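# Hang the lantern on the rail by its red wire

## Task

Get the lantern suspended from the rail by means of its red wire, with no part of it touching the table.

## Robot and tools

Robot: two FANUC CRX arms, left_arm and right_arm, each ending in a Robotiq 2F-85 two-finger gripper with a wrist camera. Fixed cameras: cam_high, cam_low, cam_pegs, cam_rail. Wrist cameras: cam_left_wrist, cam_right_wrist. All images are 672x504.

Frames. The scene frame has its origin at table-top height, halfway between the nominal arm bases, with +z up, +x out over the table and left_arm on the +y side (arm names do not match image sides). Actual bases: left_arm at (-0.016, +0.329, +0.048) m, right_arm at (+0.059, -0.400, +0.048) m, each turned only slightly about z. Every hand pose, velocity, target and offset for an arm uses that arm's own base frame and axes; fixed cameras and the table use the scene frame. On the gripper, +z points along the fingers and the fingers close along y. end_effector_position is the spot between the pads when shut; closed fingertips reach about 19 mm past it. A block about 10 cm long sticks out toward the gripper's +x. Reported poses may be off by a few centimetres, more at long reach.

The 18-number row. Both execute_actions and move use one flat list of 18 numbers covering both arms: first left_arm dx, dy, dz, rx, ry, rz, then left gripper position, force_limit, speed; then the same nine for right_arm. Always give all 18, even if one arm stays put. The six pose numbers are an offset, not a pose: they count from that arm's Hand target at the start of the action or move, along its base axes, scaled so 1.0 = 0.6 m or 180 degrees (range -1 to 1). rx, ry, rz form one rotation vector, turning about the Hand target's position. Sending the same offset twice moves the arm twice. Six zeros means hold at the Hand target. Gripper numbers are absolute commands: position +1 = open 85 mm, about -0.8 = pads touching, -1 = squeeze until blocked; force_limit and speed from -1 to +1 (speed roughly 20, 85, 150 mm/s at -1, 0, +1). To leave a gripper unchanged, resend its last three numbers; a 0 is a real command.

execute_actions(actions, cameras): actions is a list of actions; each action is a list of up to 15 rows, one per 1/30 s step, with the last row held to fill 15 steps. Each row in an action is measured from the same start pose, not from the row before. Images come only with an empty actions list or when cameras names them; ["all"] gives all.

move(target, speed, blend, stop_force, zero, blocking, cameras): drives each gripper in a straight line toward its offset. target is one 18-number row or a list of up to 15 rows, all offsets from the same starting Hand targets. speed in m/s, 0.002 to 1 (default 0.25), one value or one per target. blend in metres rounds corners in a list. stop_force (12 to 80 N, one value for both arms) ends an arm's path when it feels that much push along its travel; use it slowly with small values, never while the gripper rotates, and omit it when backing off a contact. zero (default true) re-zeroes the force reading first. Moves do not avoid obstacles, are capped at 10 s, and can overshoot. Result adds a move: line (done, off_target, moving, held, fault) plus limits such as paced or held.

wait(seconds 0 to 10) lets time pass holding commands. stop brakes a running move. zoom_image(camera, region [x0,y0,x1,y1] pixels, up to 504 square) enlarges part of the latest image. read_manual gives licence text only. finished_scene(scene) ends the scene irreversibly; the lantern must stay hung without the robot.

Results show per arm end_effector_position (m) and quat_wxyz in its base frame, Hand target (the commanded pose after clipping; next offsets start here), Tool commands, joint velocities ("within noise" when still), flange force along gripper axes (includes held weight; noisy; "no reading" near singular poses), gripper position_measured in counts (3 open, ~78 = 60 mm, 130 = 40 mm, 180 = 20 mm, 230 pads touching), and object_status: 0 moving, 1 blocked opening, 2 blocked closing (a grip), 3 reached target or fully closed. To grasp, send -1 and confirm status 2. A new position number (change of 0.01 or more) is needed for new force or speed to apply.

Control limits: each step the commanded pose is clipped to 70 mm and 16 degrees from the measured pose, so a gripper can stop short; a following command, even zeros, asks again, or add the remaining distance. To stop pressing, command the target back behind the gripper.

Avoid: 150 N net force on any part or joint torque over limits (wrist joints only about 20 to 24 N m, including held weight) gives a 10 s fault stop; arms are stiff, so aiming even slightly past a firm contact can trigger it. Keep the arms from touching each other, and never let a gripper close on the other arm's fingers. Long stretched holds or pushing at unreachable poses heat motors (MOTOR HOT, then a 30 to 60 s lockout). Don't drop or fling the lantern, slam into fixed items, squeeze hard on something still resting, or let anything leave the table. Loose objects may get nudged occasionally. Time spent thinking runs the clock.

Each tool is called after "Request:" by a JSON object that holds its "method" and its "body".

## Session

Request:
{"method": "execute_actions", "body": {"actions": []}}

Scene clock: 0.00 s.
left_arm: end_effector_position=(+0.1018, -0.4239, +0.2066) position_measured=3 object_status=3 end_effector_quat_wxyz=(-0.384, +0.033, +0.921, -0.048) | right_arm: end_effector_position=(+0.5576, +0.0937, +0.0884) position_measured=3 object_status=3 end_effector_quat_wxyz=(-0.287, +0.225, +0.899, +0.242)
Joint positions: left_arm=[-0.675 0.247 -0.272 0.52 -1.671 0.488] | right_arm=[0.033 0.753 0.526 -0.633 -1.791 -0.52]
Joint velocities: within noise
Flange force (N): no reading
Hand target: left_arm +0.1018, -0.4239, +0.2066; -0.384, +0.033, +0.921, -0.048 | right_arm +0.5576, +0.0937, +0.0884; -0.287, +0.225, +0.899, +0.242
Tool commands: left_gripper/position=+1.0 left_gripper/force_limit=+1.0 left_gripper/speed=+1.0 right_gripper/position=+1.0 right_gripper/force_limit=+1.0 right_gripper/speed=+1.0

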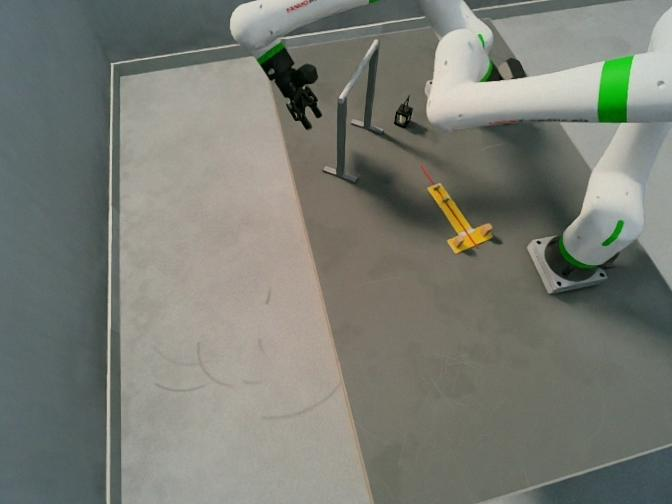

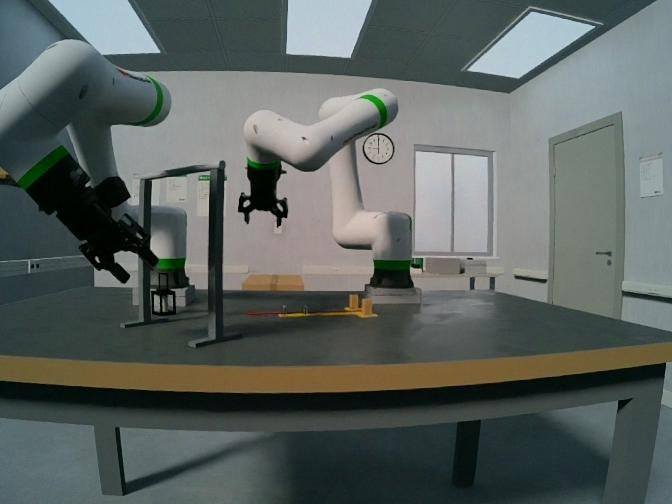

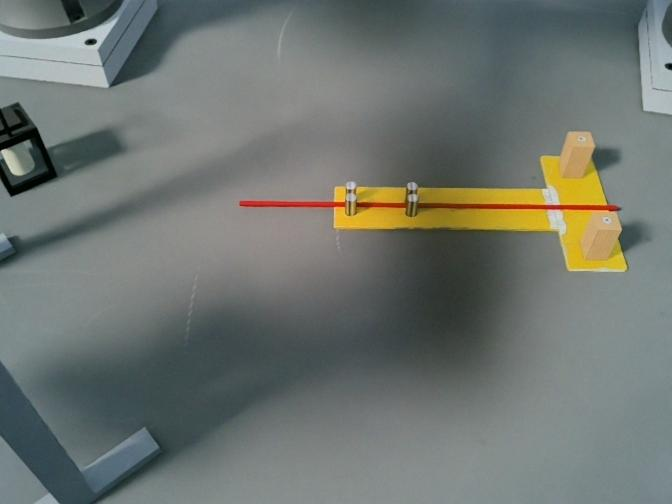

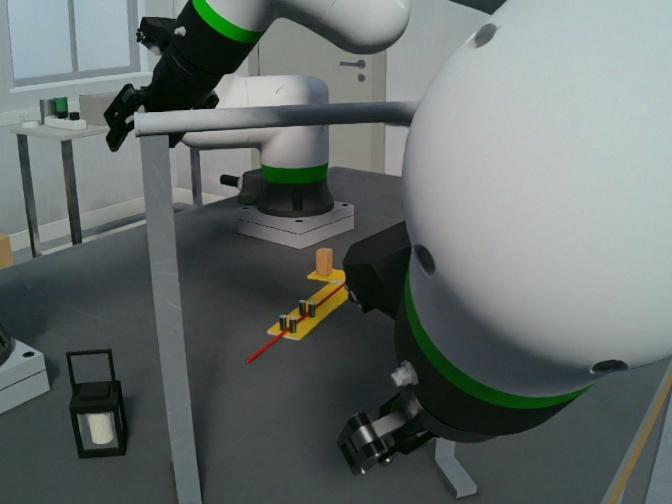

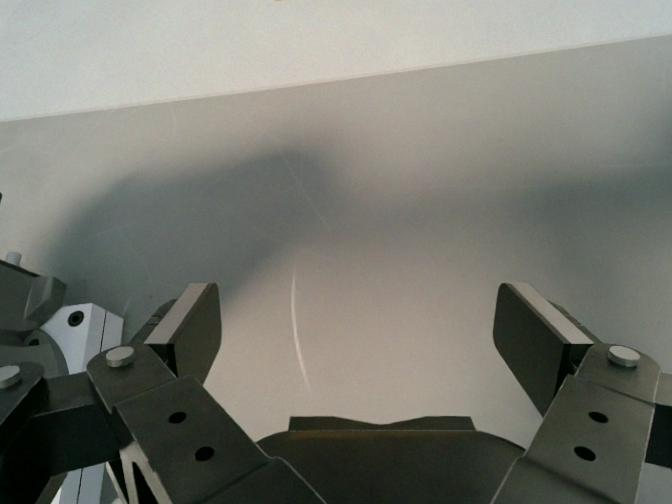

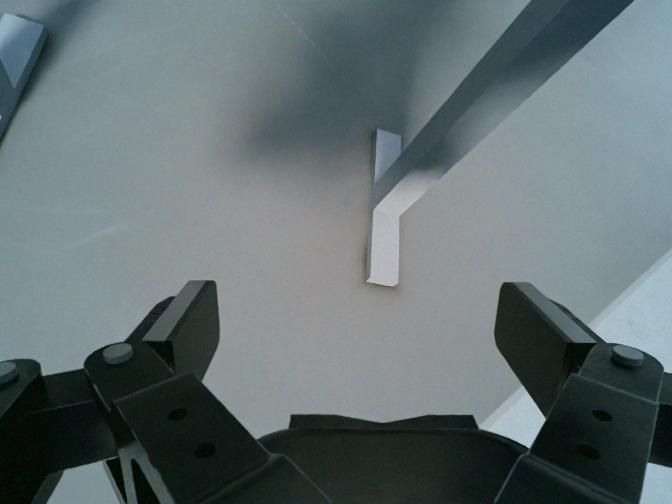

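Request:
{"method": "zoom_image", "body": {"camera": "cam_pegs", "region": [220, 110, 450, 280]}}

Request:
{"method": "zoom_image", "body": {"camera": "cam_pegs", "region": [440, 110, 670, 280]}}

Request:
{"method": "zoom_image", "body": {"camera": "cam_rail", "region": [40, 330, 210, 480]}}

Request:
{"method": "zoom_image", "body": {"camera": "cam_high", "region": [300, 20, 500, 270]}}

Request:
{"method": "zoom_image", "body": {"camera": "cam_low", "region": [80, 150, 400, 360]}}

Scaled by 2.191 from the camera's 672x504 image, which has a finer 960x720 frame.

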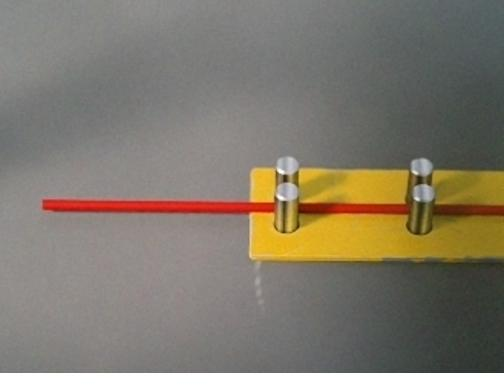

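Scaled by 2.191 from the camera's 672x504 image, which has a finer 960x720 frame.

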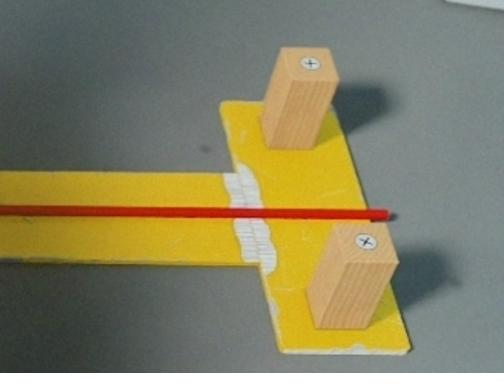

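Scaled by 2.965 from the camera's 672x504 image, which has a finer 960x720 frame.

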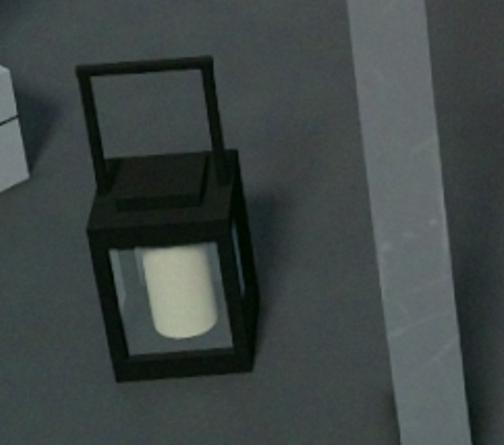

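Scaled by 2.016 from the camera's 672x504 image, which has a finer 960x720 frame.

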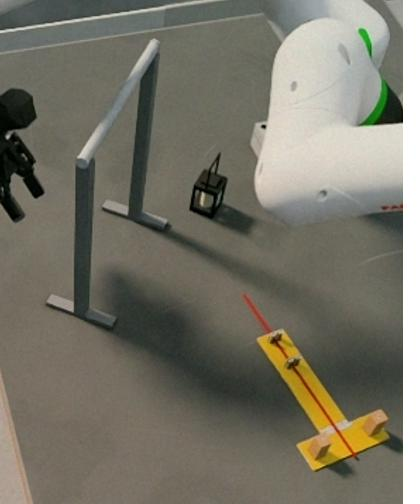

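Scaled by 1.575 from the camera's 672x504 image, which has a finer 960x720 frame.

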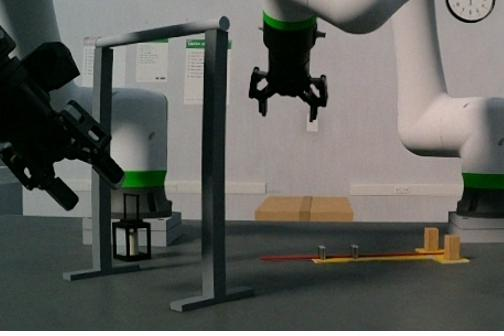

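Request:
{"method": "move", "body": {"target": [[0,0,0,0,0,0,1,1,1,0,0,0.6,0,0,0,-0.5,1,1],[0.321,0.482,-0.094,0.0568,-0.2475,0.0827,1,1,1,0,0,0.6,0,0,0,-1,1,1],[0.321,0.482,-0.094,0.0568,-0.2475,0.0827,1,1,1,-0.614,0.31,0.55,-0.159,-0.189,0.148,-1,1,1],[0.321,0.482,-0.094,0.0568,-0.2475,0.0827,1,1,1,-0.614,0.31,0.18,-0.159,-0.189,0.148,-1,1,1]], "cameras": ["all"]}}

Scene clock: 11.20 s.
left_arm: end_effector_position=(+0.2944, -0.1347, +0.1502) position_measured=3 object_status=3 end_effector_quat_wxyz=(+0.000, -0.101, +0.995, +0.000) | right_arm: end_effector_position=(+0.1892, +0.2797, +0.1965) position_measured=234 object_status=3 end_effector_quat_wxyz=(-0.001, +0.000, +1.000, +0.001)
Joint positions: left_arm=[-0.015 -0.292 -0.563 0 -1.3 0.218] | right_arm=[1.37 -0.278 -0.442 -0.001 -1.406 -1.37]
Flange force (N): left_arm=[3.5 0.6 0.4] | right_arm=[-0.6 4.2 -2.6]
Hand target: left_arm +0.2944, -0.1347, +0.1502; +0.000, -0.101, +0.995, +0.000 | right_arm +0.1892, +0.2797, +0.1964; -0.001, +0.000, +1.000, +0.001
Off the commanded pose: left_arm 0.000 m, 0 deg | right_arm 0.000 m, 0 deg.
move: done
camera_calibration:
cam_left_wrist: T_world_to_cam=[[-0.199738, 0.979768, 0.0126086, 0.189435], [0.926118, 0.184567, 0.328999, -0.27908], [0.320016, 0.0773907, -0.944246, 0.188768], [0, 0, 0, 1]] pos_world=[0.235889, -0.148703, 0.267672]
cam_right_wrist: T_world_to_cam=[[0.0007085, 0.999304, 0.0372852, -0.278494], [0.946065, -0.0127494, 0.323726, -0.222577], [0.323976, 0.0350449, -0.945416, 0.243957], [0, 0, 0, 1]] pos_world=[0.131734, 0.266913, 0.313078]

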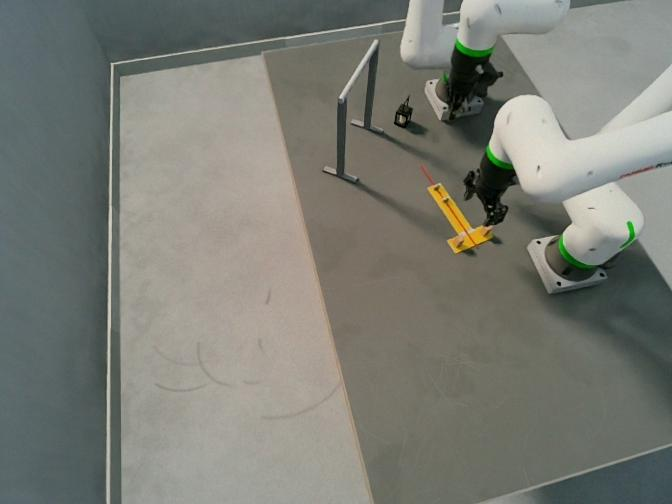

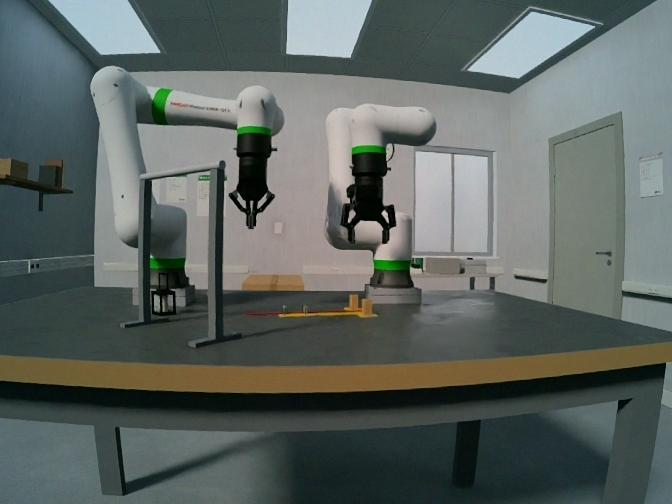

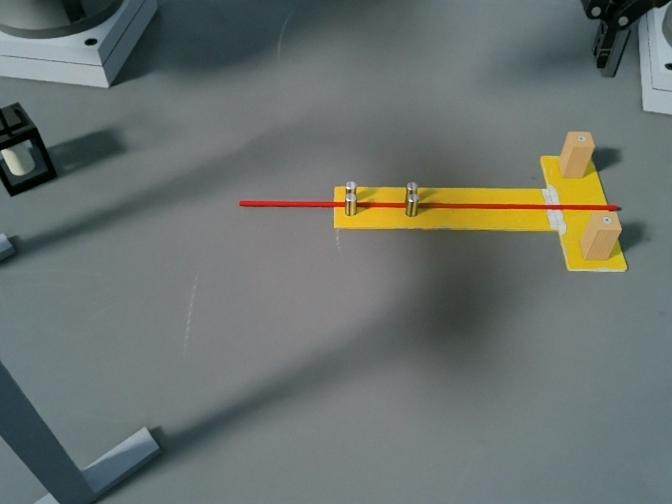

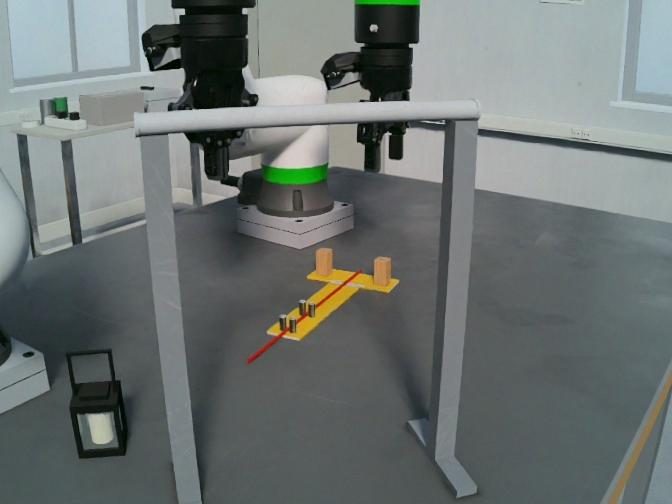

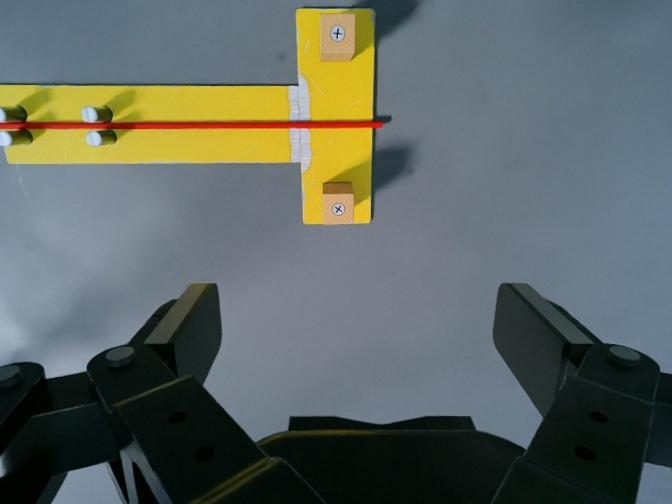

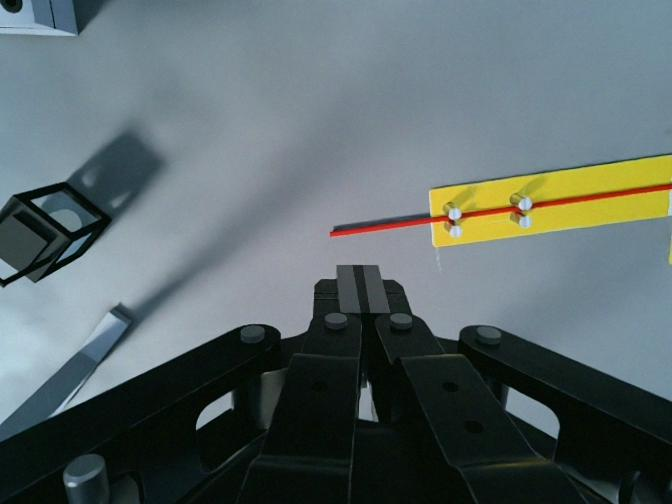

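Request:
{"method": "move", "body": {"target": [[0.0075,0.004,-0.27,0,0,0,1,-1,-1,0,0,0,0,0,0,-1,1,1],[0.0075,0.004,-0.27,0,0,0,-1,-0.5,-1,0,0,0,0,0,0,-1,1,1]], "speed": 0.12, "cameras": ["cam_left_wrist","cam_pegs"]}}

Scene clock: 17.13 s.
left_arm: end_effector_position=(+0.2989, -0.1323, -0.0118) position_measured=180 object_status=0 end_effector_quat_wxyz=(+0.000, -0.101, +0.995, +0.000) | right_arm: end_effector_position=(+0.1892, +0.2797, +0.1964) position_measured=234 object_status=3 end_effector_quat_wxyz=(-0.001, +0.000, +1.000, +0.001)
Joint positions: left_arm=[-0.007 -0.034 -0.787 0.001 -0.817 0.209] | right_arm=[1.37 -0.278 -0.442 -0.001 -1.406 -1.37]
Flange force (N): left_arm=[3.5 3.2 -13.6] | right_arm=[0.4 5.5 -2.6]
Hand target: left_arm +0.2989, -0.1323, -0.0118; +0.000, -0.101, +0.995, +0.000 | right_arm +0.1892, +0.2797, +0.1964; -0.001, +0.000, +1.000, +0.001
Off the commanded pose: left_arm 0.000 m, 0 deg | right_arm 0.000 m, 0 deg.
move: done
camera_calibration:
cam_left_wrist: T_world_to_cam=[[-0.199738, 0.979768, 0.0126086, 0.190025], [0.926118, 0.184567, 0.328999, -0.230392], [0.320016, 0.0773907, -0.944246, 0.0341746], [0, 0, 0, 1]] pos_world=[0.240389, -0.146303, 0.105672]
Images, in order (width x height): cam_pegs 672x504, cam_left_wrist 672x504.

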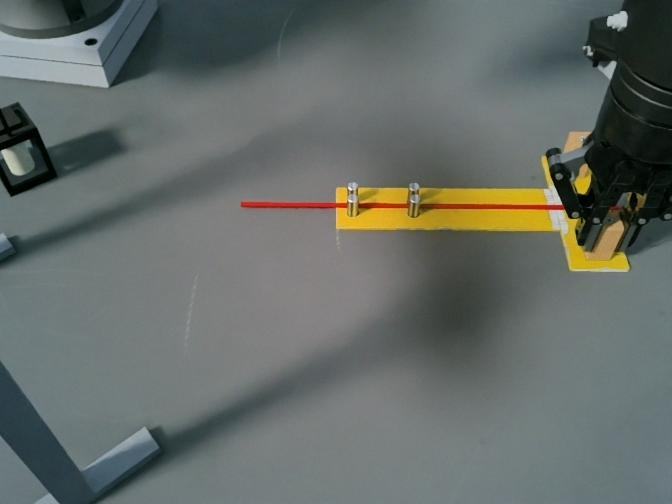

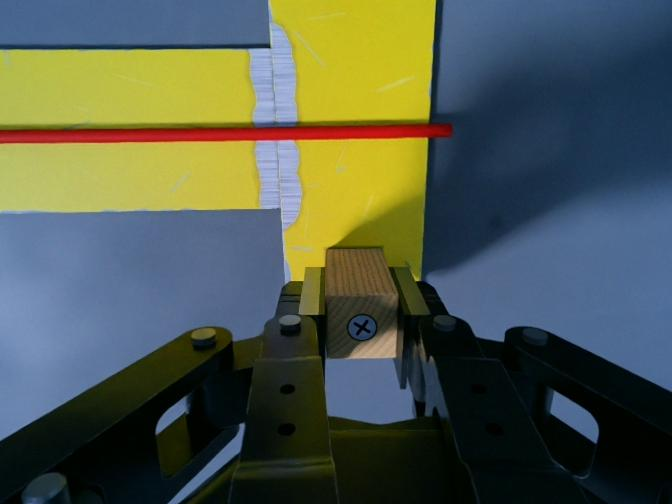

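Request:
{"method": "move", "body": {"target": [[0,0,0,0,0,0,-1,-0.5,-1,0.026,0.029,-0.361,0,0,0,-1,1,1],[0,0,0,0,0,0,-1,-0.5,-1,0.099,0.038,-0.361,0,0,0,-1,1,1],[0,0,0,0,0,0,-1,-0.5,-1,0.155,0.077,-0.361,0,0,0,-1,1,1]], "speed": [0.1,0.03,0.03], "blend": [0,0.01,0], "cameras": ["cam_right_wrist","cam_pegs"]}}

Scene clock: 23.33 s.
left_arm: end_effector_position=(+0.2989, -0.1323, -0.0118) position_measured=180 object_status=2 end_effector_quat_wxyz=(+0.000, -0.101, +0.995, +0.000) | right_arm: end_effector_position=(+0.2822, +0.3259, -0.0202) position_measured=234 object_status=3 end_effector_quat_wxyz=(-0.001, +0.000, +1.000, +0.001)
Joint positions: left_arm=[-0.007 -0.034 -0.787 0.001 -0.817 0.209] | right_arm=[1.162 0.234 -0.511 -0.002 -0.826 -1.161]
Flange force (N): left_arm=[4.0 2.9 -13.4] | right_arm=[-2.6 6.7 2.3]
Hand target: left_arm +0.2989, -0.1323, -0.0118; +0.000, -0.101, +0.995, +0.000 | right_arm +0.2822, +0.3259, -0.0202; -0.001, +0.000, +1.000, +0.001
Off the commanded pose: left_arm 0.000 m, 0 deg | right_arm 0.000 m, 0 deg.
move: done
camera_calibration:
cam_right_wrist: T_world_to_cam=[[0.000614013, 0.999306, 0.0372526, -0.316628], [0.946065, -0.0126494, 0.323728, -0.239885], [0.323975, 0.0350446, -0.945416, 0.00743114], [0, 0, 0, 1]] pos_world=[0.224734, 0.313113, 0.0964784]
Images, in order (width x height): cam_pegs 672x504, cam_right_wrist 672x504.

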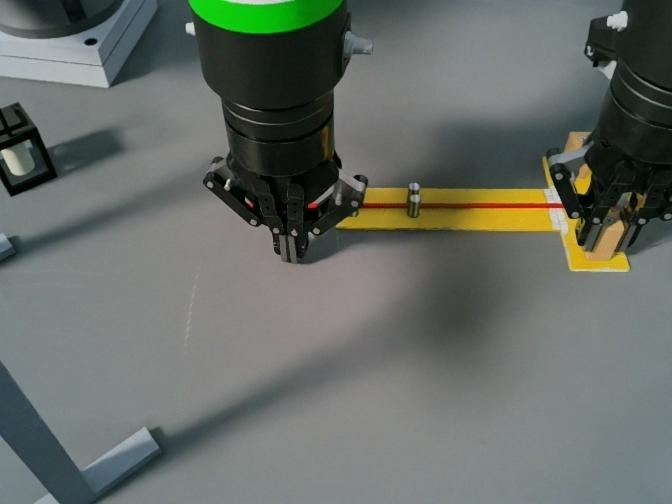

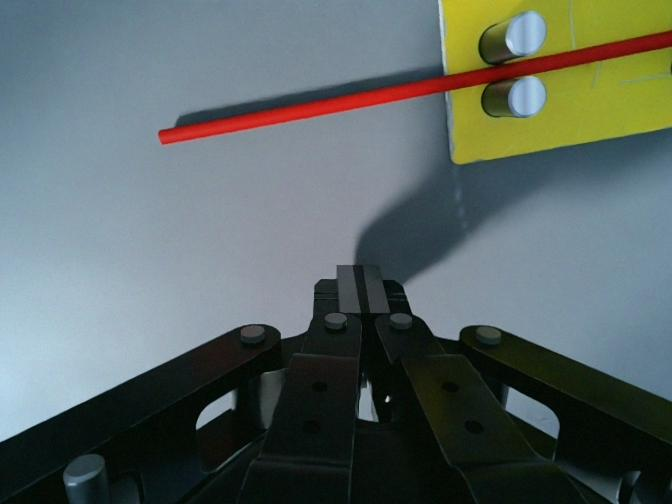

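Request:
{"method": "move", "body": {"target": [0,0,0,0,0,0,-1,-0.5,-1,0,0,-0.03,0,0,0,-1,1,1], "speed": 0.006, "stop_force": 12}}

Scene clock: 25.57 s.
left_arm: end_effector_position=(+0.2989, -0.1323, -0.0118) position_measured=180 object_status=2 end_effector_quat_wxyz=(+0.000, -0.101, +0.995, +0.000) | right_arm: end_effector_position=(+0.2822, +0.3259, -0.0269) position_measured=234 object_status=3 end_effector_quat_wxyz=(-0.001, +0.000, +1.000, +0.001)
Joint positions: left_arm=[-0.007 -0.034 -0.787 0.001 -0.817 0.209] | right_arm=[1.162 0.247 -0.515 -0.002 -0.808 -1.161]
Flange force (N): left_arm=[3.3 3.0 -13.3] | right_arm=[3.1 3.7 -21.4]
Hand target: left_arm +0.2989, -0.1323, -0.0118; +0.000, -0.101, +0.995, +0.000 | right_arm +0.2822, +0.3259, -0.0269; -0.001, +0.000, +1.000, +0.001 (not the last commanded pose)
Off the commanded pose: left_arm 0.000 m, 0 deg | right_arm 0.011 m, 0 deg.
move: contact (right_arm)

Request:
{"method": "move", "body": {"target": [[0,0,0,0,0,0,-1,-0.5,-1,0,0,0.12,0,0,0,-1,1,1],[0,0,0,0,0,0,-1,-0.5,-1,-0.129,-0.048,0.12,0,0,0,-1,1,1],[0,0,0,0,0,0,-1,-0.5,-1,-0.129,-0.048,0.004,0,0,0,-1,1,1],[0,0,0,0,0,0,-1,-0.5,-1,-0.056,-0.039,0.004,0,0,0,-1,1,1],[0,0,0,0,0,0,-1,-0.5,-1,0,0,0.004,0,0,0,-1,1,1]], "speed": [0.15,0.15,0.1,0.04,0.04], "blend": [0.02,0.02,0,0.01,0], "cameras": ["cam_right_wrist","cam_pegs"]}}

Scene clock: 30.33 s.
left_arm: end_effector_position=(+0.2989, -0.1323, -0.0118) position_measured=180 object_status=2 end_effector_quat_wxyz=(+0.000, -0.101, +0.995, +0.000) | right_arm: end_effector_position=(+0.2822, +0.3259, -0.0245) position_measured=234 object_status=3 end_effector_quat_wxyz=(-0.001, +0.000, +1.000, +0.001)
Joint positions: left_arm=[-0.007 -0.034 -0.787 0.001 -0.817 0.209] | right_arm=[1.162 0.242 -0.514 -0.002 -0.814 -1.161]
Flange force (N): left_arm=[1.0 0.6 -9.8] | right_arm=[0.3 5.9 1.8]
Hand target: left_arm +0.2989, -0.1323, -0.0118; +0.000, -0.101, +0.995, +0.000 | right_arm +0.2822, +0.3259, -0.0245; -0.001, +0.000, +1.000, +0.001
Off the commanded pose: left_arm 0.000 m, 0 deg | right_arm 0.000 m, 0 deg.
move: done
camera_calibration:
cam_right_wrist: T_world_to_cam=[[0.000614013, 0.999306, 0.0372526, -0.316464], [0.946065, -0.0126494, 0.323728, -0.238461], [0.323975, 0.0350446, -0.945416, 0.00327131], [0, 0, 0, 1]] pos_world=[0.224734, 0.313113, 0.0920784]
Images, in order (width x height): cam_pegs 672x504, cam_right_wrist 672x504.

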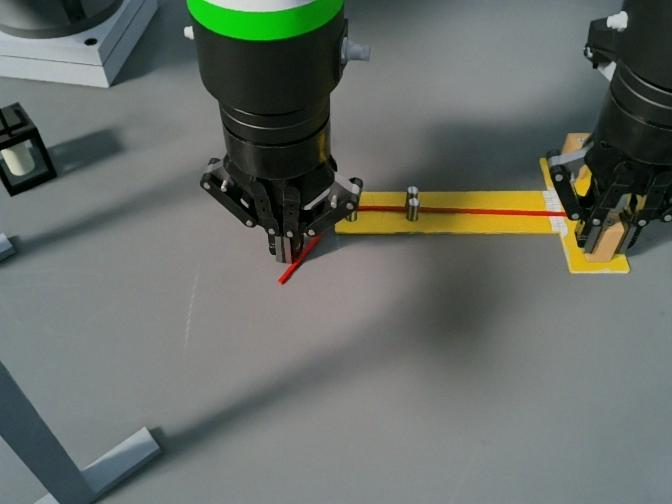

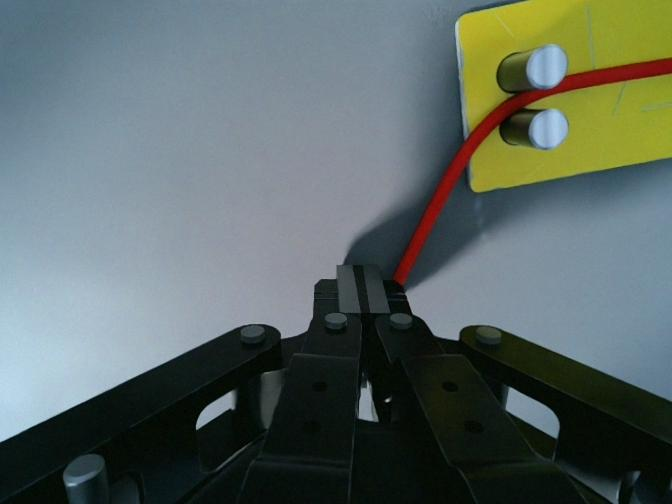

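Request:
{"method": "move", "body": {"target": [[0,0,0,0,0,0,-1,-0.5,-1,0.029,0.062,0,0,0,0,-1,1,1],[0,0,0,0,0,0,-1,-0.5,-1,0.023,0.13,0,0,0,0,-1,1,1],[0,0,0,0,0,0,-1,-0.5,-1,-0.016,0.186,0,0,0,0,-1,1,1],[0,0,0,0,0,0,-1,-0.5,-1,-0.03,0.198,0,0,0,0,-1,1,1],[0,0,0,0,0,0,-1,-0.5,-1,0.05,0.14,0,0,0,0,-1,1,1],[0,0,0,0,0,0,-1,-0.5,-1,0.05,0.1,0.12,0,0,0,-1,1,1]], "speed": 0.05, "blend": [0.015,0.015,0.01,0,0.01,0], "cameras": ["cam_right_wrist","cam_pegs"]}}

Scene clock: 36.60 s.
left_arm: end_effector_position=(+0.2989, -0.1323, -0.0118) position_measured=180 object_status=2 end_effector_quat_wxyz=(+0.000, -0.101, +0.995, +0.000) | right_arm: end_effector_position=(+0.3122, +0.3859, +0.0474) position_measured=234 object_status=3 end_effector_quat_wxyz=(-0.001, +0.000, +1.000, +0.001)
Joint positions: left_arm=[-0.007 -0.034 -0.787 0.001 -0.817 0.209] | right_arm=[1.154 0.271 -0.266 -0.002 -1.033 -1.154]
Flange force (N): left_arm=[2.5 -1.1 -10.4] | right_arm=[-3.6 8.3 2.0]
Hand target: left_arm +0.2989, -0.1323, -0.0118; +0.000, -0.101, +0.995, +0.000 | right_arm +0.3122, +0.3859, +0.0475; -0.001, +0.000, +1.000, +0.001
Off the commanded pose: left_arm 0.000 m, 0 deg | right_arm 0.000 m, 0 deg.
move: done; blend cut to 0.0055 m at target 3
camera_calibration:
cam_right_wrist: T_world_to_cam=[[0.000709899, 0.999304, 0.0372857, -0.379152], [0.946065, -0.0127508, 0.323726, -0.289354], [0.323977, 0.0350449, -0.945416, 0.0595188], [0, 0, 0, 1]] pos_world=[0.254734, 0.373113, 0.164078]
Images, in order (width x height): cam_pegs 672x504, cam_right_wrist 672x504.

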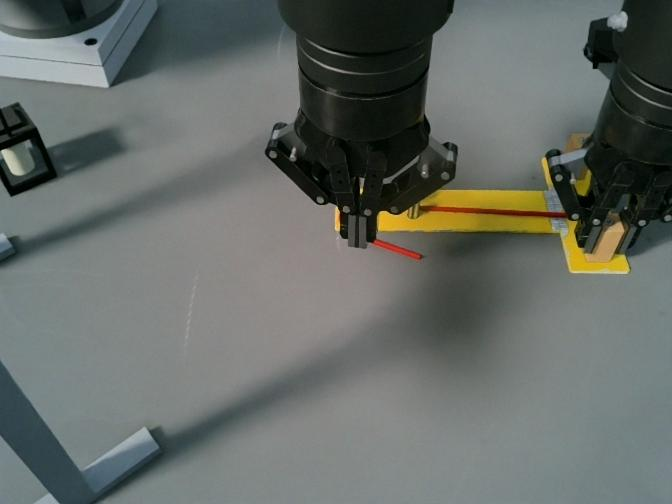

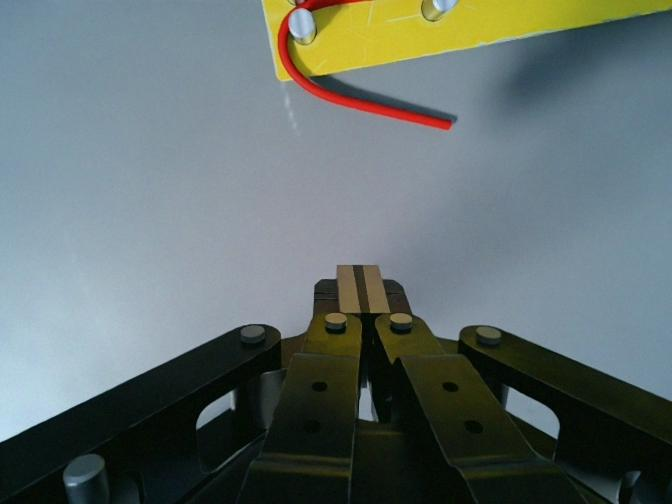

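Request:
{"method": "move", "body": {"target": [0,0,0,0,0,0,-1,-0.5,-1,-0.178,0.198,0.07,0,0,0.54,-0.3,1,0], "speed": 0.35, "cameras": ["cam_right_wrist","cam_pegs","cam_rail"]}}

Scene clock: 40.30 s.
left_arm: end_effector_position=(+0.2989, -0.1323, -0.0118) position_measured=180 object_status=2 end_effector_quat_wxyz=(+0.000, -0.101, +0.995, +0.000) | right_arm: end_effector_position=(+0.2377, +0.4687, +0.0768) position_measured=167 object_status=3 end_effector_quat_wxyz=(+0.001, -0.557, +0.831, -0.001)
Joint positions: left_arm=[-0.007 -0.034 -0.787 0.001 -0.817 0.209] | right_arm=[1.352 0.302 -0.149 0.002 -1.12 -0.173]
Flange force (N): left_arm=[2.6 -0.4 -10.5] | right_arm=[-7.9 1.8 1.5]
Hand target: left_arm +0.2989, -0.1323, -0.0118; +0.000, -0.101, +0.995, +0.000 | right_arm +0.2377, +0.4687, +0.0768; +0.001, -0.557, +0.831, -0.001 (not the last commanded pose)
Off the commanded pose: left_arm 0.000 m, 0 deg | right_arm 0.050 m, 30 deg.
move: held (right_arm; a check stopped the path); limits=held
pose unreachable (right arm): on one or more control steps of this call, first in action 0 (counted from 0), this arm could not follow its commanded pose, so it was not sent that pose on those steps. It may still have moved: this result reports where it is.
cause: moving toward the commanded pose would bring a part of the arm too close to another arm (this arm's gripper and a part of the left arm just beyond its joint 5 (wrist pitch), at the place that arm is still heading or pushing toward).
camera_calibration:
cam_right_wrist: T_world_to_cam=[[-0.924199, 0.380363, 0.0343503, 0.0472801], [0.370215, 0.870174, 0.325175, -0.504368], [0.0937939, 0.313243, -0.94503, 0.0328122], [0, 0, 0, 1]] pos_world=[0.227343, 0.410626, 0.193392]
Images, in order (width x height): cam_pegs 672x504, cam_rail 672x504, cam_right_wrist 672x504.

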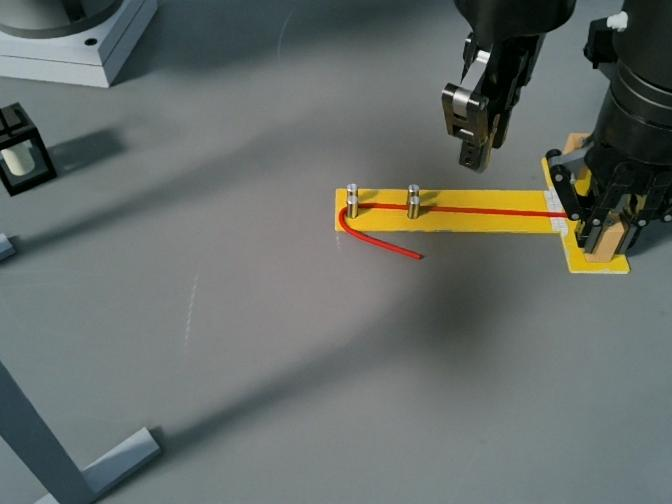

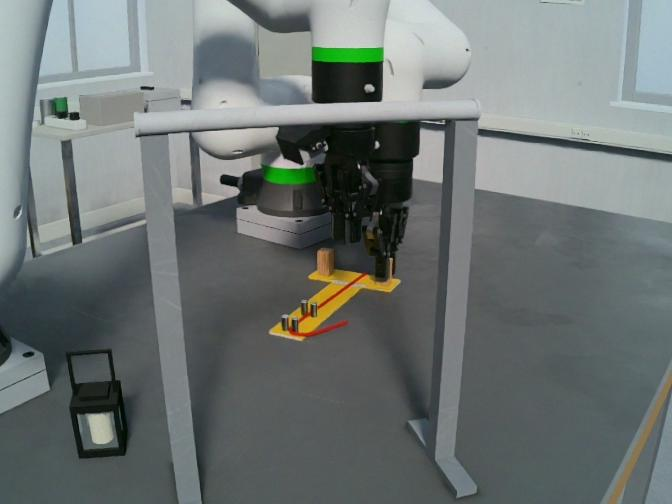

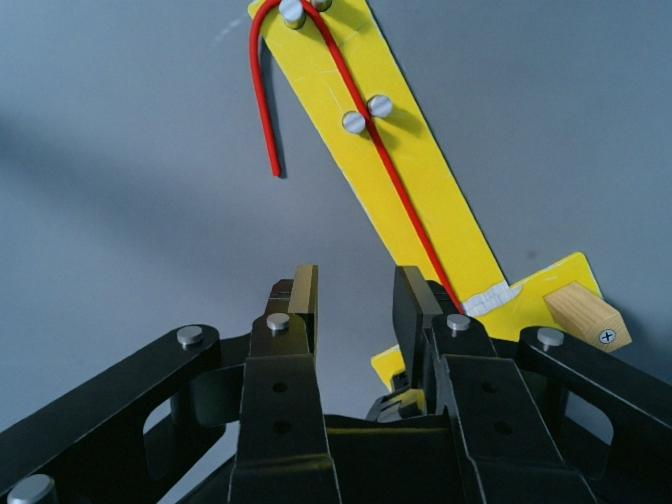

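Request:
{"method": "move", "body": {"target": [[0,0,0,0,0,0,0.6,-0.5,-0.5,0,0,0,0,0,0,-0.3,1,0],[0,0,0.2,0,0,0,0.6,-0.5,-0.5,0,0,0,0,0,0,-0.3,1,0],[-0.15,0.3,0.3,0,0,0,0.6,-0.5,-0.5,0,0,0,0,0,0,-0.3,1,0],[-0.15,0.4,0.3,0,0,0,0.6,-0.5,-0.5,-0.07,0.184,0,0,0,0.164,-0.3,1,0]], "speed": 0.3, "blend": [0,0.03,0.03,0], "cameras": ["cam_right_wrist","cam_pegs"]}}

Scene clock: 42.60 s.
left_arm: end_effector_position=(+0.2994, -0.1325, +0.0091) position_measured=53 object_status=3 end_effector_quat_wxyz=(+0.000, -0.101, +0.995, +0.000) | right_arm: end_effector_position=(+0.2377, +0.4687, +0.0768) position_measured=167 object_status=3 end_effector_quat_wxyz=(+0.001, -0.557, +0.831, -0.001)
Joint positions: left_arm=[-0.008 -0.08 -0.765 0.001 -0.885 0.21] | right_arm=[1.352 0.302 -0.149 0.002 -1.12 -0.173]
Flange force (N): left_arm=[2.3 0.2 -1.2] | right_arm=[-8.6 2.0 0.6]
Hand target: left_arm +0.2995, -0.1325, +0.0091; +0.000, -0.101, +0.995, +0.000 (not the last commanded pose) | right_arm +0.2377, +0.4687, +0.0768; +0.001, -0.557, +0.831, -0.001 (not the last commanded pose)
Off the commanded pose: left_arm 0.302 m, 0 deg | right_arm 0.118 m, 30 deg.
led back after a hold (left arm): the arm was led back toward your command in small steps, so it may still be short of it.
move: held (left_arm; a check stopped the path), off_target (right_arm; braked when a check withheld steps of left_arm); path passed 1 of 4 targets; limits=held
pose unreachable (left arm): on one or more control steps of this call, first in action 0 (counted from 0), this arm could not follow its commanded pose, so it was not sent that pose on those steps. It may still have moved: this result reports where it is.
cause: moving toward the commanded pose would bring a part of the arm too close to another arm (a part of this arm just beyond joint 5 (wrist pitch) and a part of the right arm just beyond its joint 5 (wrist pitch), 8 mm apart when this arm was first held).
camera_calibration:
cam_right_wrist: T_world_to_cam=[[-0.924207, 0.380335, 0.0344376, 0.0471466], [0.370219, 0.870185, 0.32514, -0.504416], [0.0936949, 0.313246, -0.945039, 0.0328129], [0, 0, 0, 1]] pos_world=[0.227243, 0.410726, 0.193392]
Images, in order (width x height): cam_pegs 672x504, cam_right_wrist 672x504.

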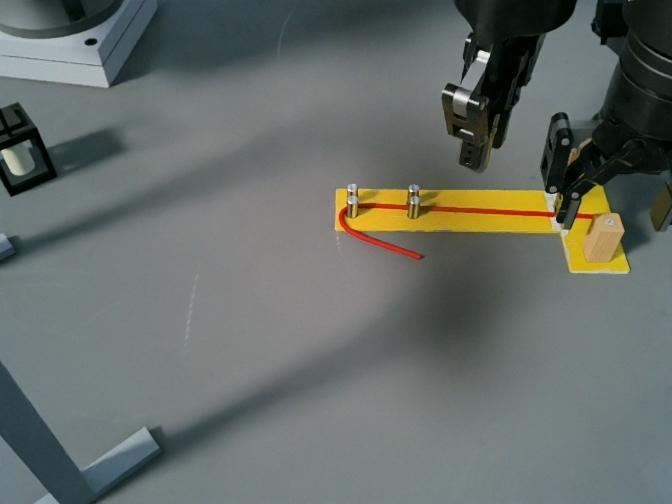

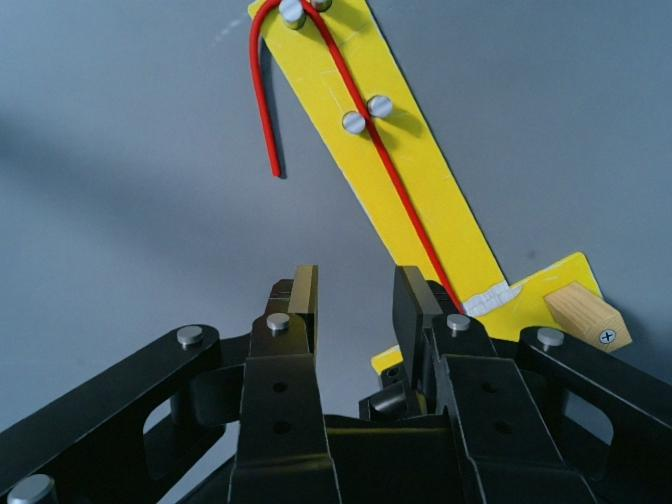

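Request:
{"method": "move", "body": {"target": [[0,0,0,0,0,0,0.6,-0.5,-0.5,0,-0.3,0.1,0,0,0,-0.3,1,0],[0,0,0.25,0,0,0,0.6,-0.5,-0.5,0,-0.3,0.1,0,0,0,-0.3,1,0],[-0.15,0.45,0.3,0,0,0,0.6,-0.5,-0.5,0,-0.2,0.1,0,0,0,-0.3,1,0],[-0.15,0.45,0.3,0,0,0,0.6,-0.5,-0.5,-0.07,0.184,0,0,0,0.164,-0.3,1,0]], "speed": 0.3, "blend": [0.03,0.03,0.03,0], "cameras": ["cam_right_wrist","cam_pegs"]}}

Scene clock: 46.00 s.
left_arm: end_effector_position=(+0.2071, +0.1303, +0.1874) position_measured=53 object_status=3 end_effector_quat_wxyz=(-0.015, -0.106, +0.994, +0.018) | right_arm: end_effector_position=(+0.2295, +0.3866, +0.1270) position_measured=167 object_status=3 end_effector_quat_wxyz=(+0.001, -0.592, +0.806, +0.000)
Joint positions: left_arm=[1.056 -0.558 -0.622 -0.044 -1.495 -0.841] | right_arm=[1.33 0.069 -0.299 0.002 -1.201 -0.063]
Flange force (N): left_arm=[4.2 -2.3 2.3] | right_arm=[-7.7 0.6 -0.8]
Hand target: left_arm +0.2071, +0.1303, +0.1875; -0.015, -0.106, +0.994, +0.018 (not the last commanded pose) | right_arm +0.2295, +0.3866, +0.1270; +0.001, -0.592, +0.806, +0.000 (not the last commanded pose)
Off the commanded pose: left_arm 0.008 m, 3 deg | right_arm 0.202 m, 25 deg.
led back after a hold (left arm): the arm was led back toward your command in small steps, so it may still be short of it.
move: held (left_arm, right_arm; a check stopped the path); path passed 3 of 4 targets; limits=paced,held
pose unreachable (left arm): on one or more control steps of this call, first in action 0 (counted from 0), this arm could not follow its commanded pose, so it was not sent that pose on those steps. It may still have moved: this result reports where it is.
cause: moving toward the commanded pose would bring a part of the arm too close to another arm (a part of this arm just beyond joint 2 (shoulder) and a part of the right arm just beyond its joint 4 (forearm roll), along the way the arms are being sent, or toward where that arm still pushes).
pose unreachable (right arm): on one or more control steps of this call, first in action 0 (counted from 0), this arm could not follow its commanded pose, so it was not sent that pose on those steps. It may still have moved: this result reports where it is.
cause: moving toward the commanded pose would bring a part of the arm too close to another arm (a part of this arm just beyond joint 4 (forearm roll) and a part of the left arm just beyond its joint 2 (shoulder), at the place that arm is still heading or pushing toward).
camera_calibration:
cam_right_wrist: T_world_to_cam=[[-0.953959, 0.298003, 0.0339919, 0.107772], [0.292405, 0.898781, 0.326638, -0.439651], [0.066788, 0.321539, -0.944538, 0.109634], [0, 0, 0, 1]] pos_world=[0.224044, 0.327782, 0.243497]
Images, in order (width x height): cam_pegs 672x504, cam_right_wrist 672x504.

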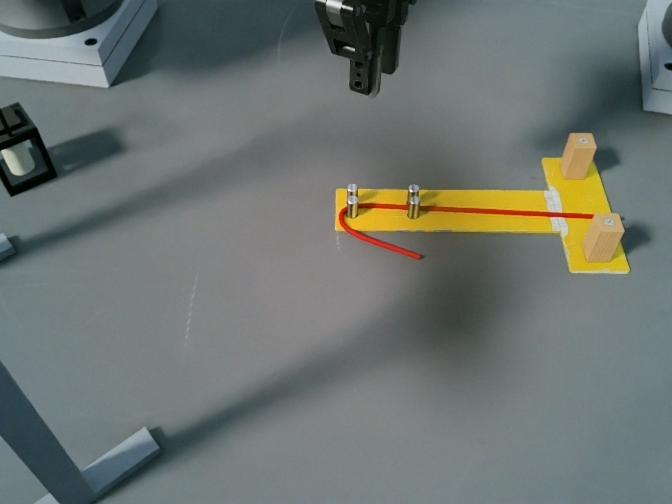

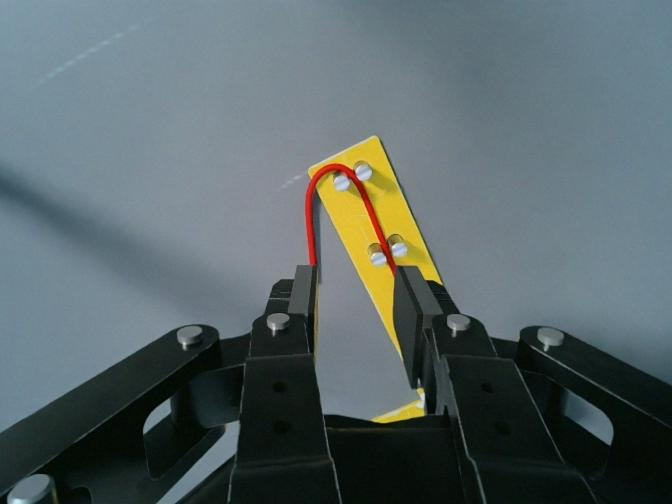

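Request:
{"method": "move", "body": {"target": [[0.07,0.5,0.0,0,0,0,0.6,-0.5,-0.5,0,-0.05,0,0,0,0,-0.3,1,0],[0.07,0.5,0.0,0,0,0,0.6,-0.5,-0.5,-0.056,0.321,-0.078,0,0,0.137,-0.3,1,0]], "speed": 0.3, "cameras": ["cam_right_wrist","cam_high"]}}

Scene clock: 48.90 s.
left_arm: end_effector_position=(+0.2491, +0.4303, +0.1875) position_measured=53 object_status=3 end_effector_quat_wxyz=(-0.015, -0.106, +0.994, +0.018) | right_arm: end_effector_position=(+0.1959, +0.5792, +0.0802) position_measured=167 object_status=3 end_effector_quat_wxyz=(-0.001, +0.751, -0.660, +0.000)
Joint positions: left_arm=[1.284 0.138 -0.064 -0.042 -1.348 -1.064] | right_arm=[1.46 0.495 0.13 0.002 -1.204 0.238]
Flange force (N): left_arm=[2.3 -3.5 0.6] | right_arm=[-9.4 -2.5 2.2]
Hand target: left_arm +0.2491, +0.4303, +0.1875; -0.015, -0.106, +0.994, +0.018 | right_arm +0.1959, +0.5792, +0.0802; -0.001, +0.751, -0.660, +0.000
Off the commanded pose: left_arm 0.000 m, 0 deg | right_arm 0.000 m, 0 deg.
move: done
camera_calibration:
cam_right_wrist: T_world_to_cam=[[-0.991296, -0.127215, 0.0338871, 0.27359], [-0.109307, 0.938784, 0.326706, -0.53211], [-0.0733746, 0.320159, -0.944518, 0.0340121], [0, 0, 0, 1]] pos_world=[0.215541, 0.523452, 0.196698]
Images, in order (width x height): cam_high 672x504, cam_right_wrist 672x504.

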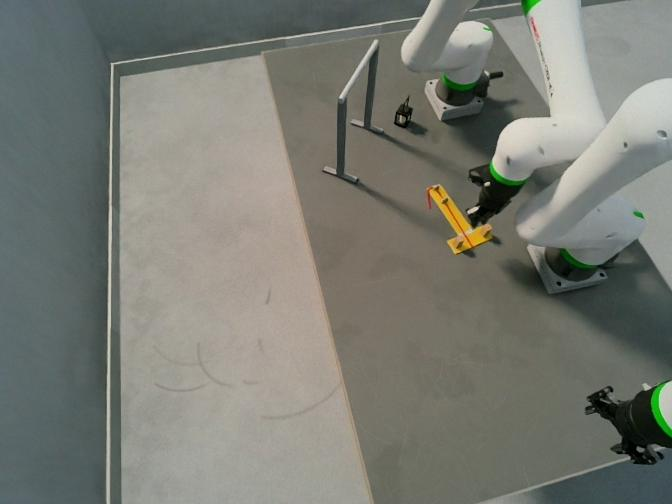

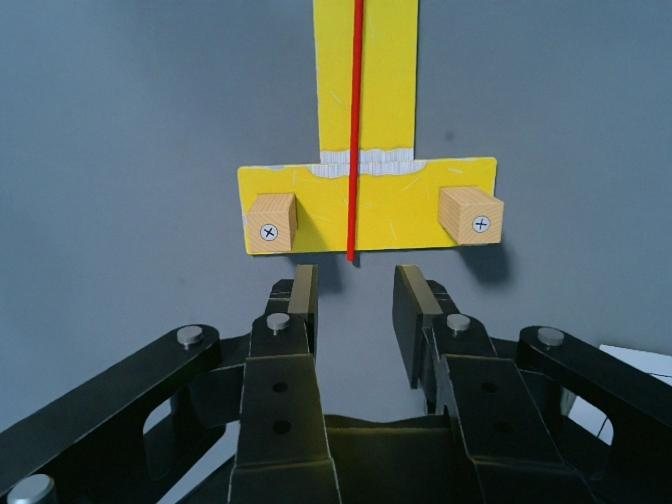

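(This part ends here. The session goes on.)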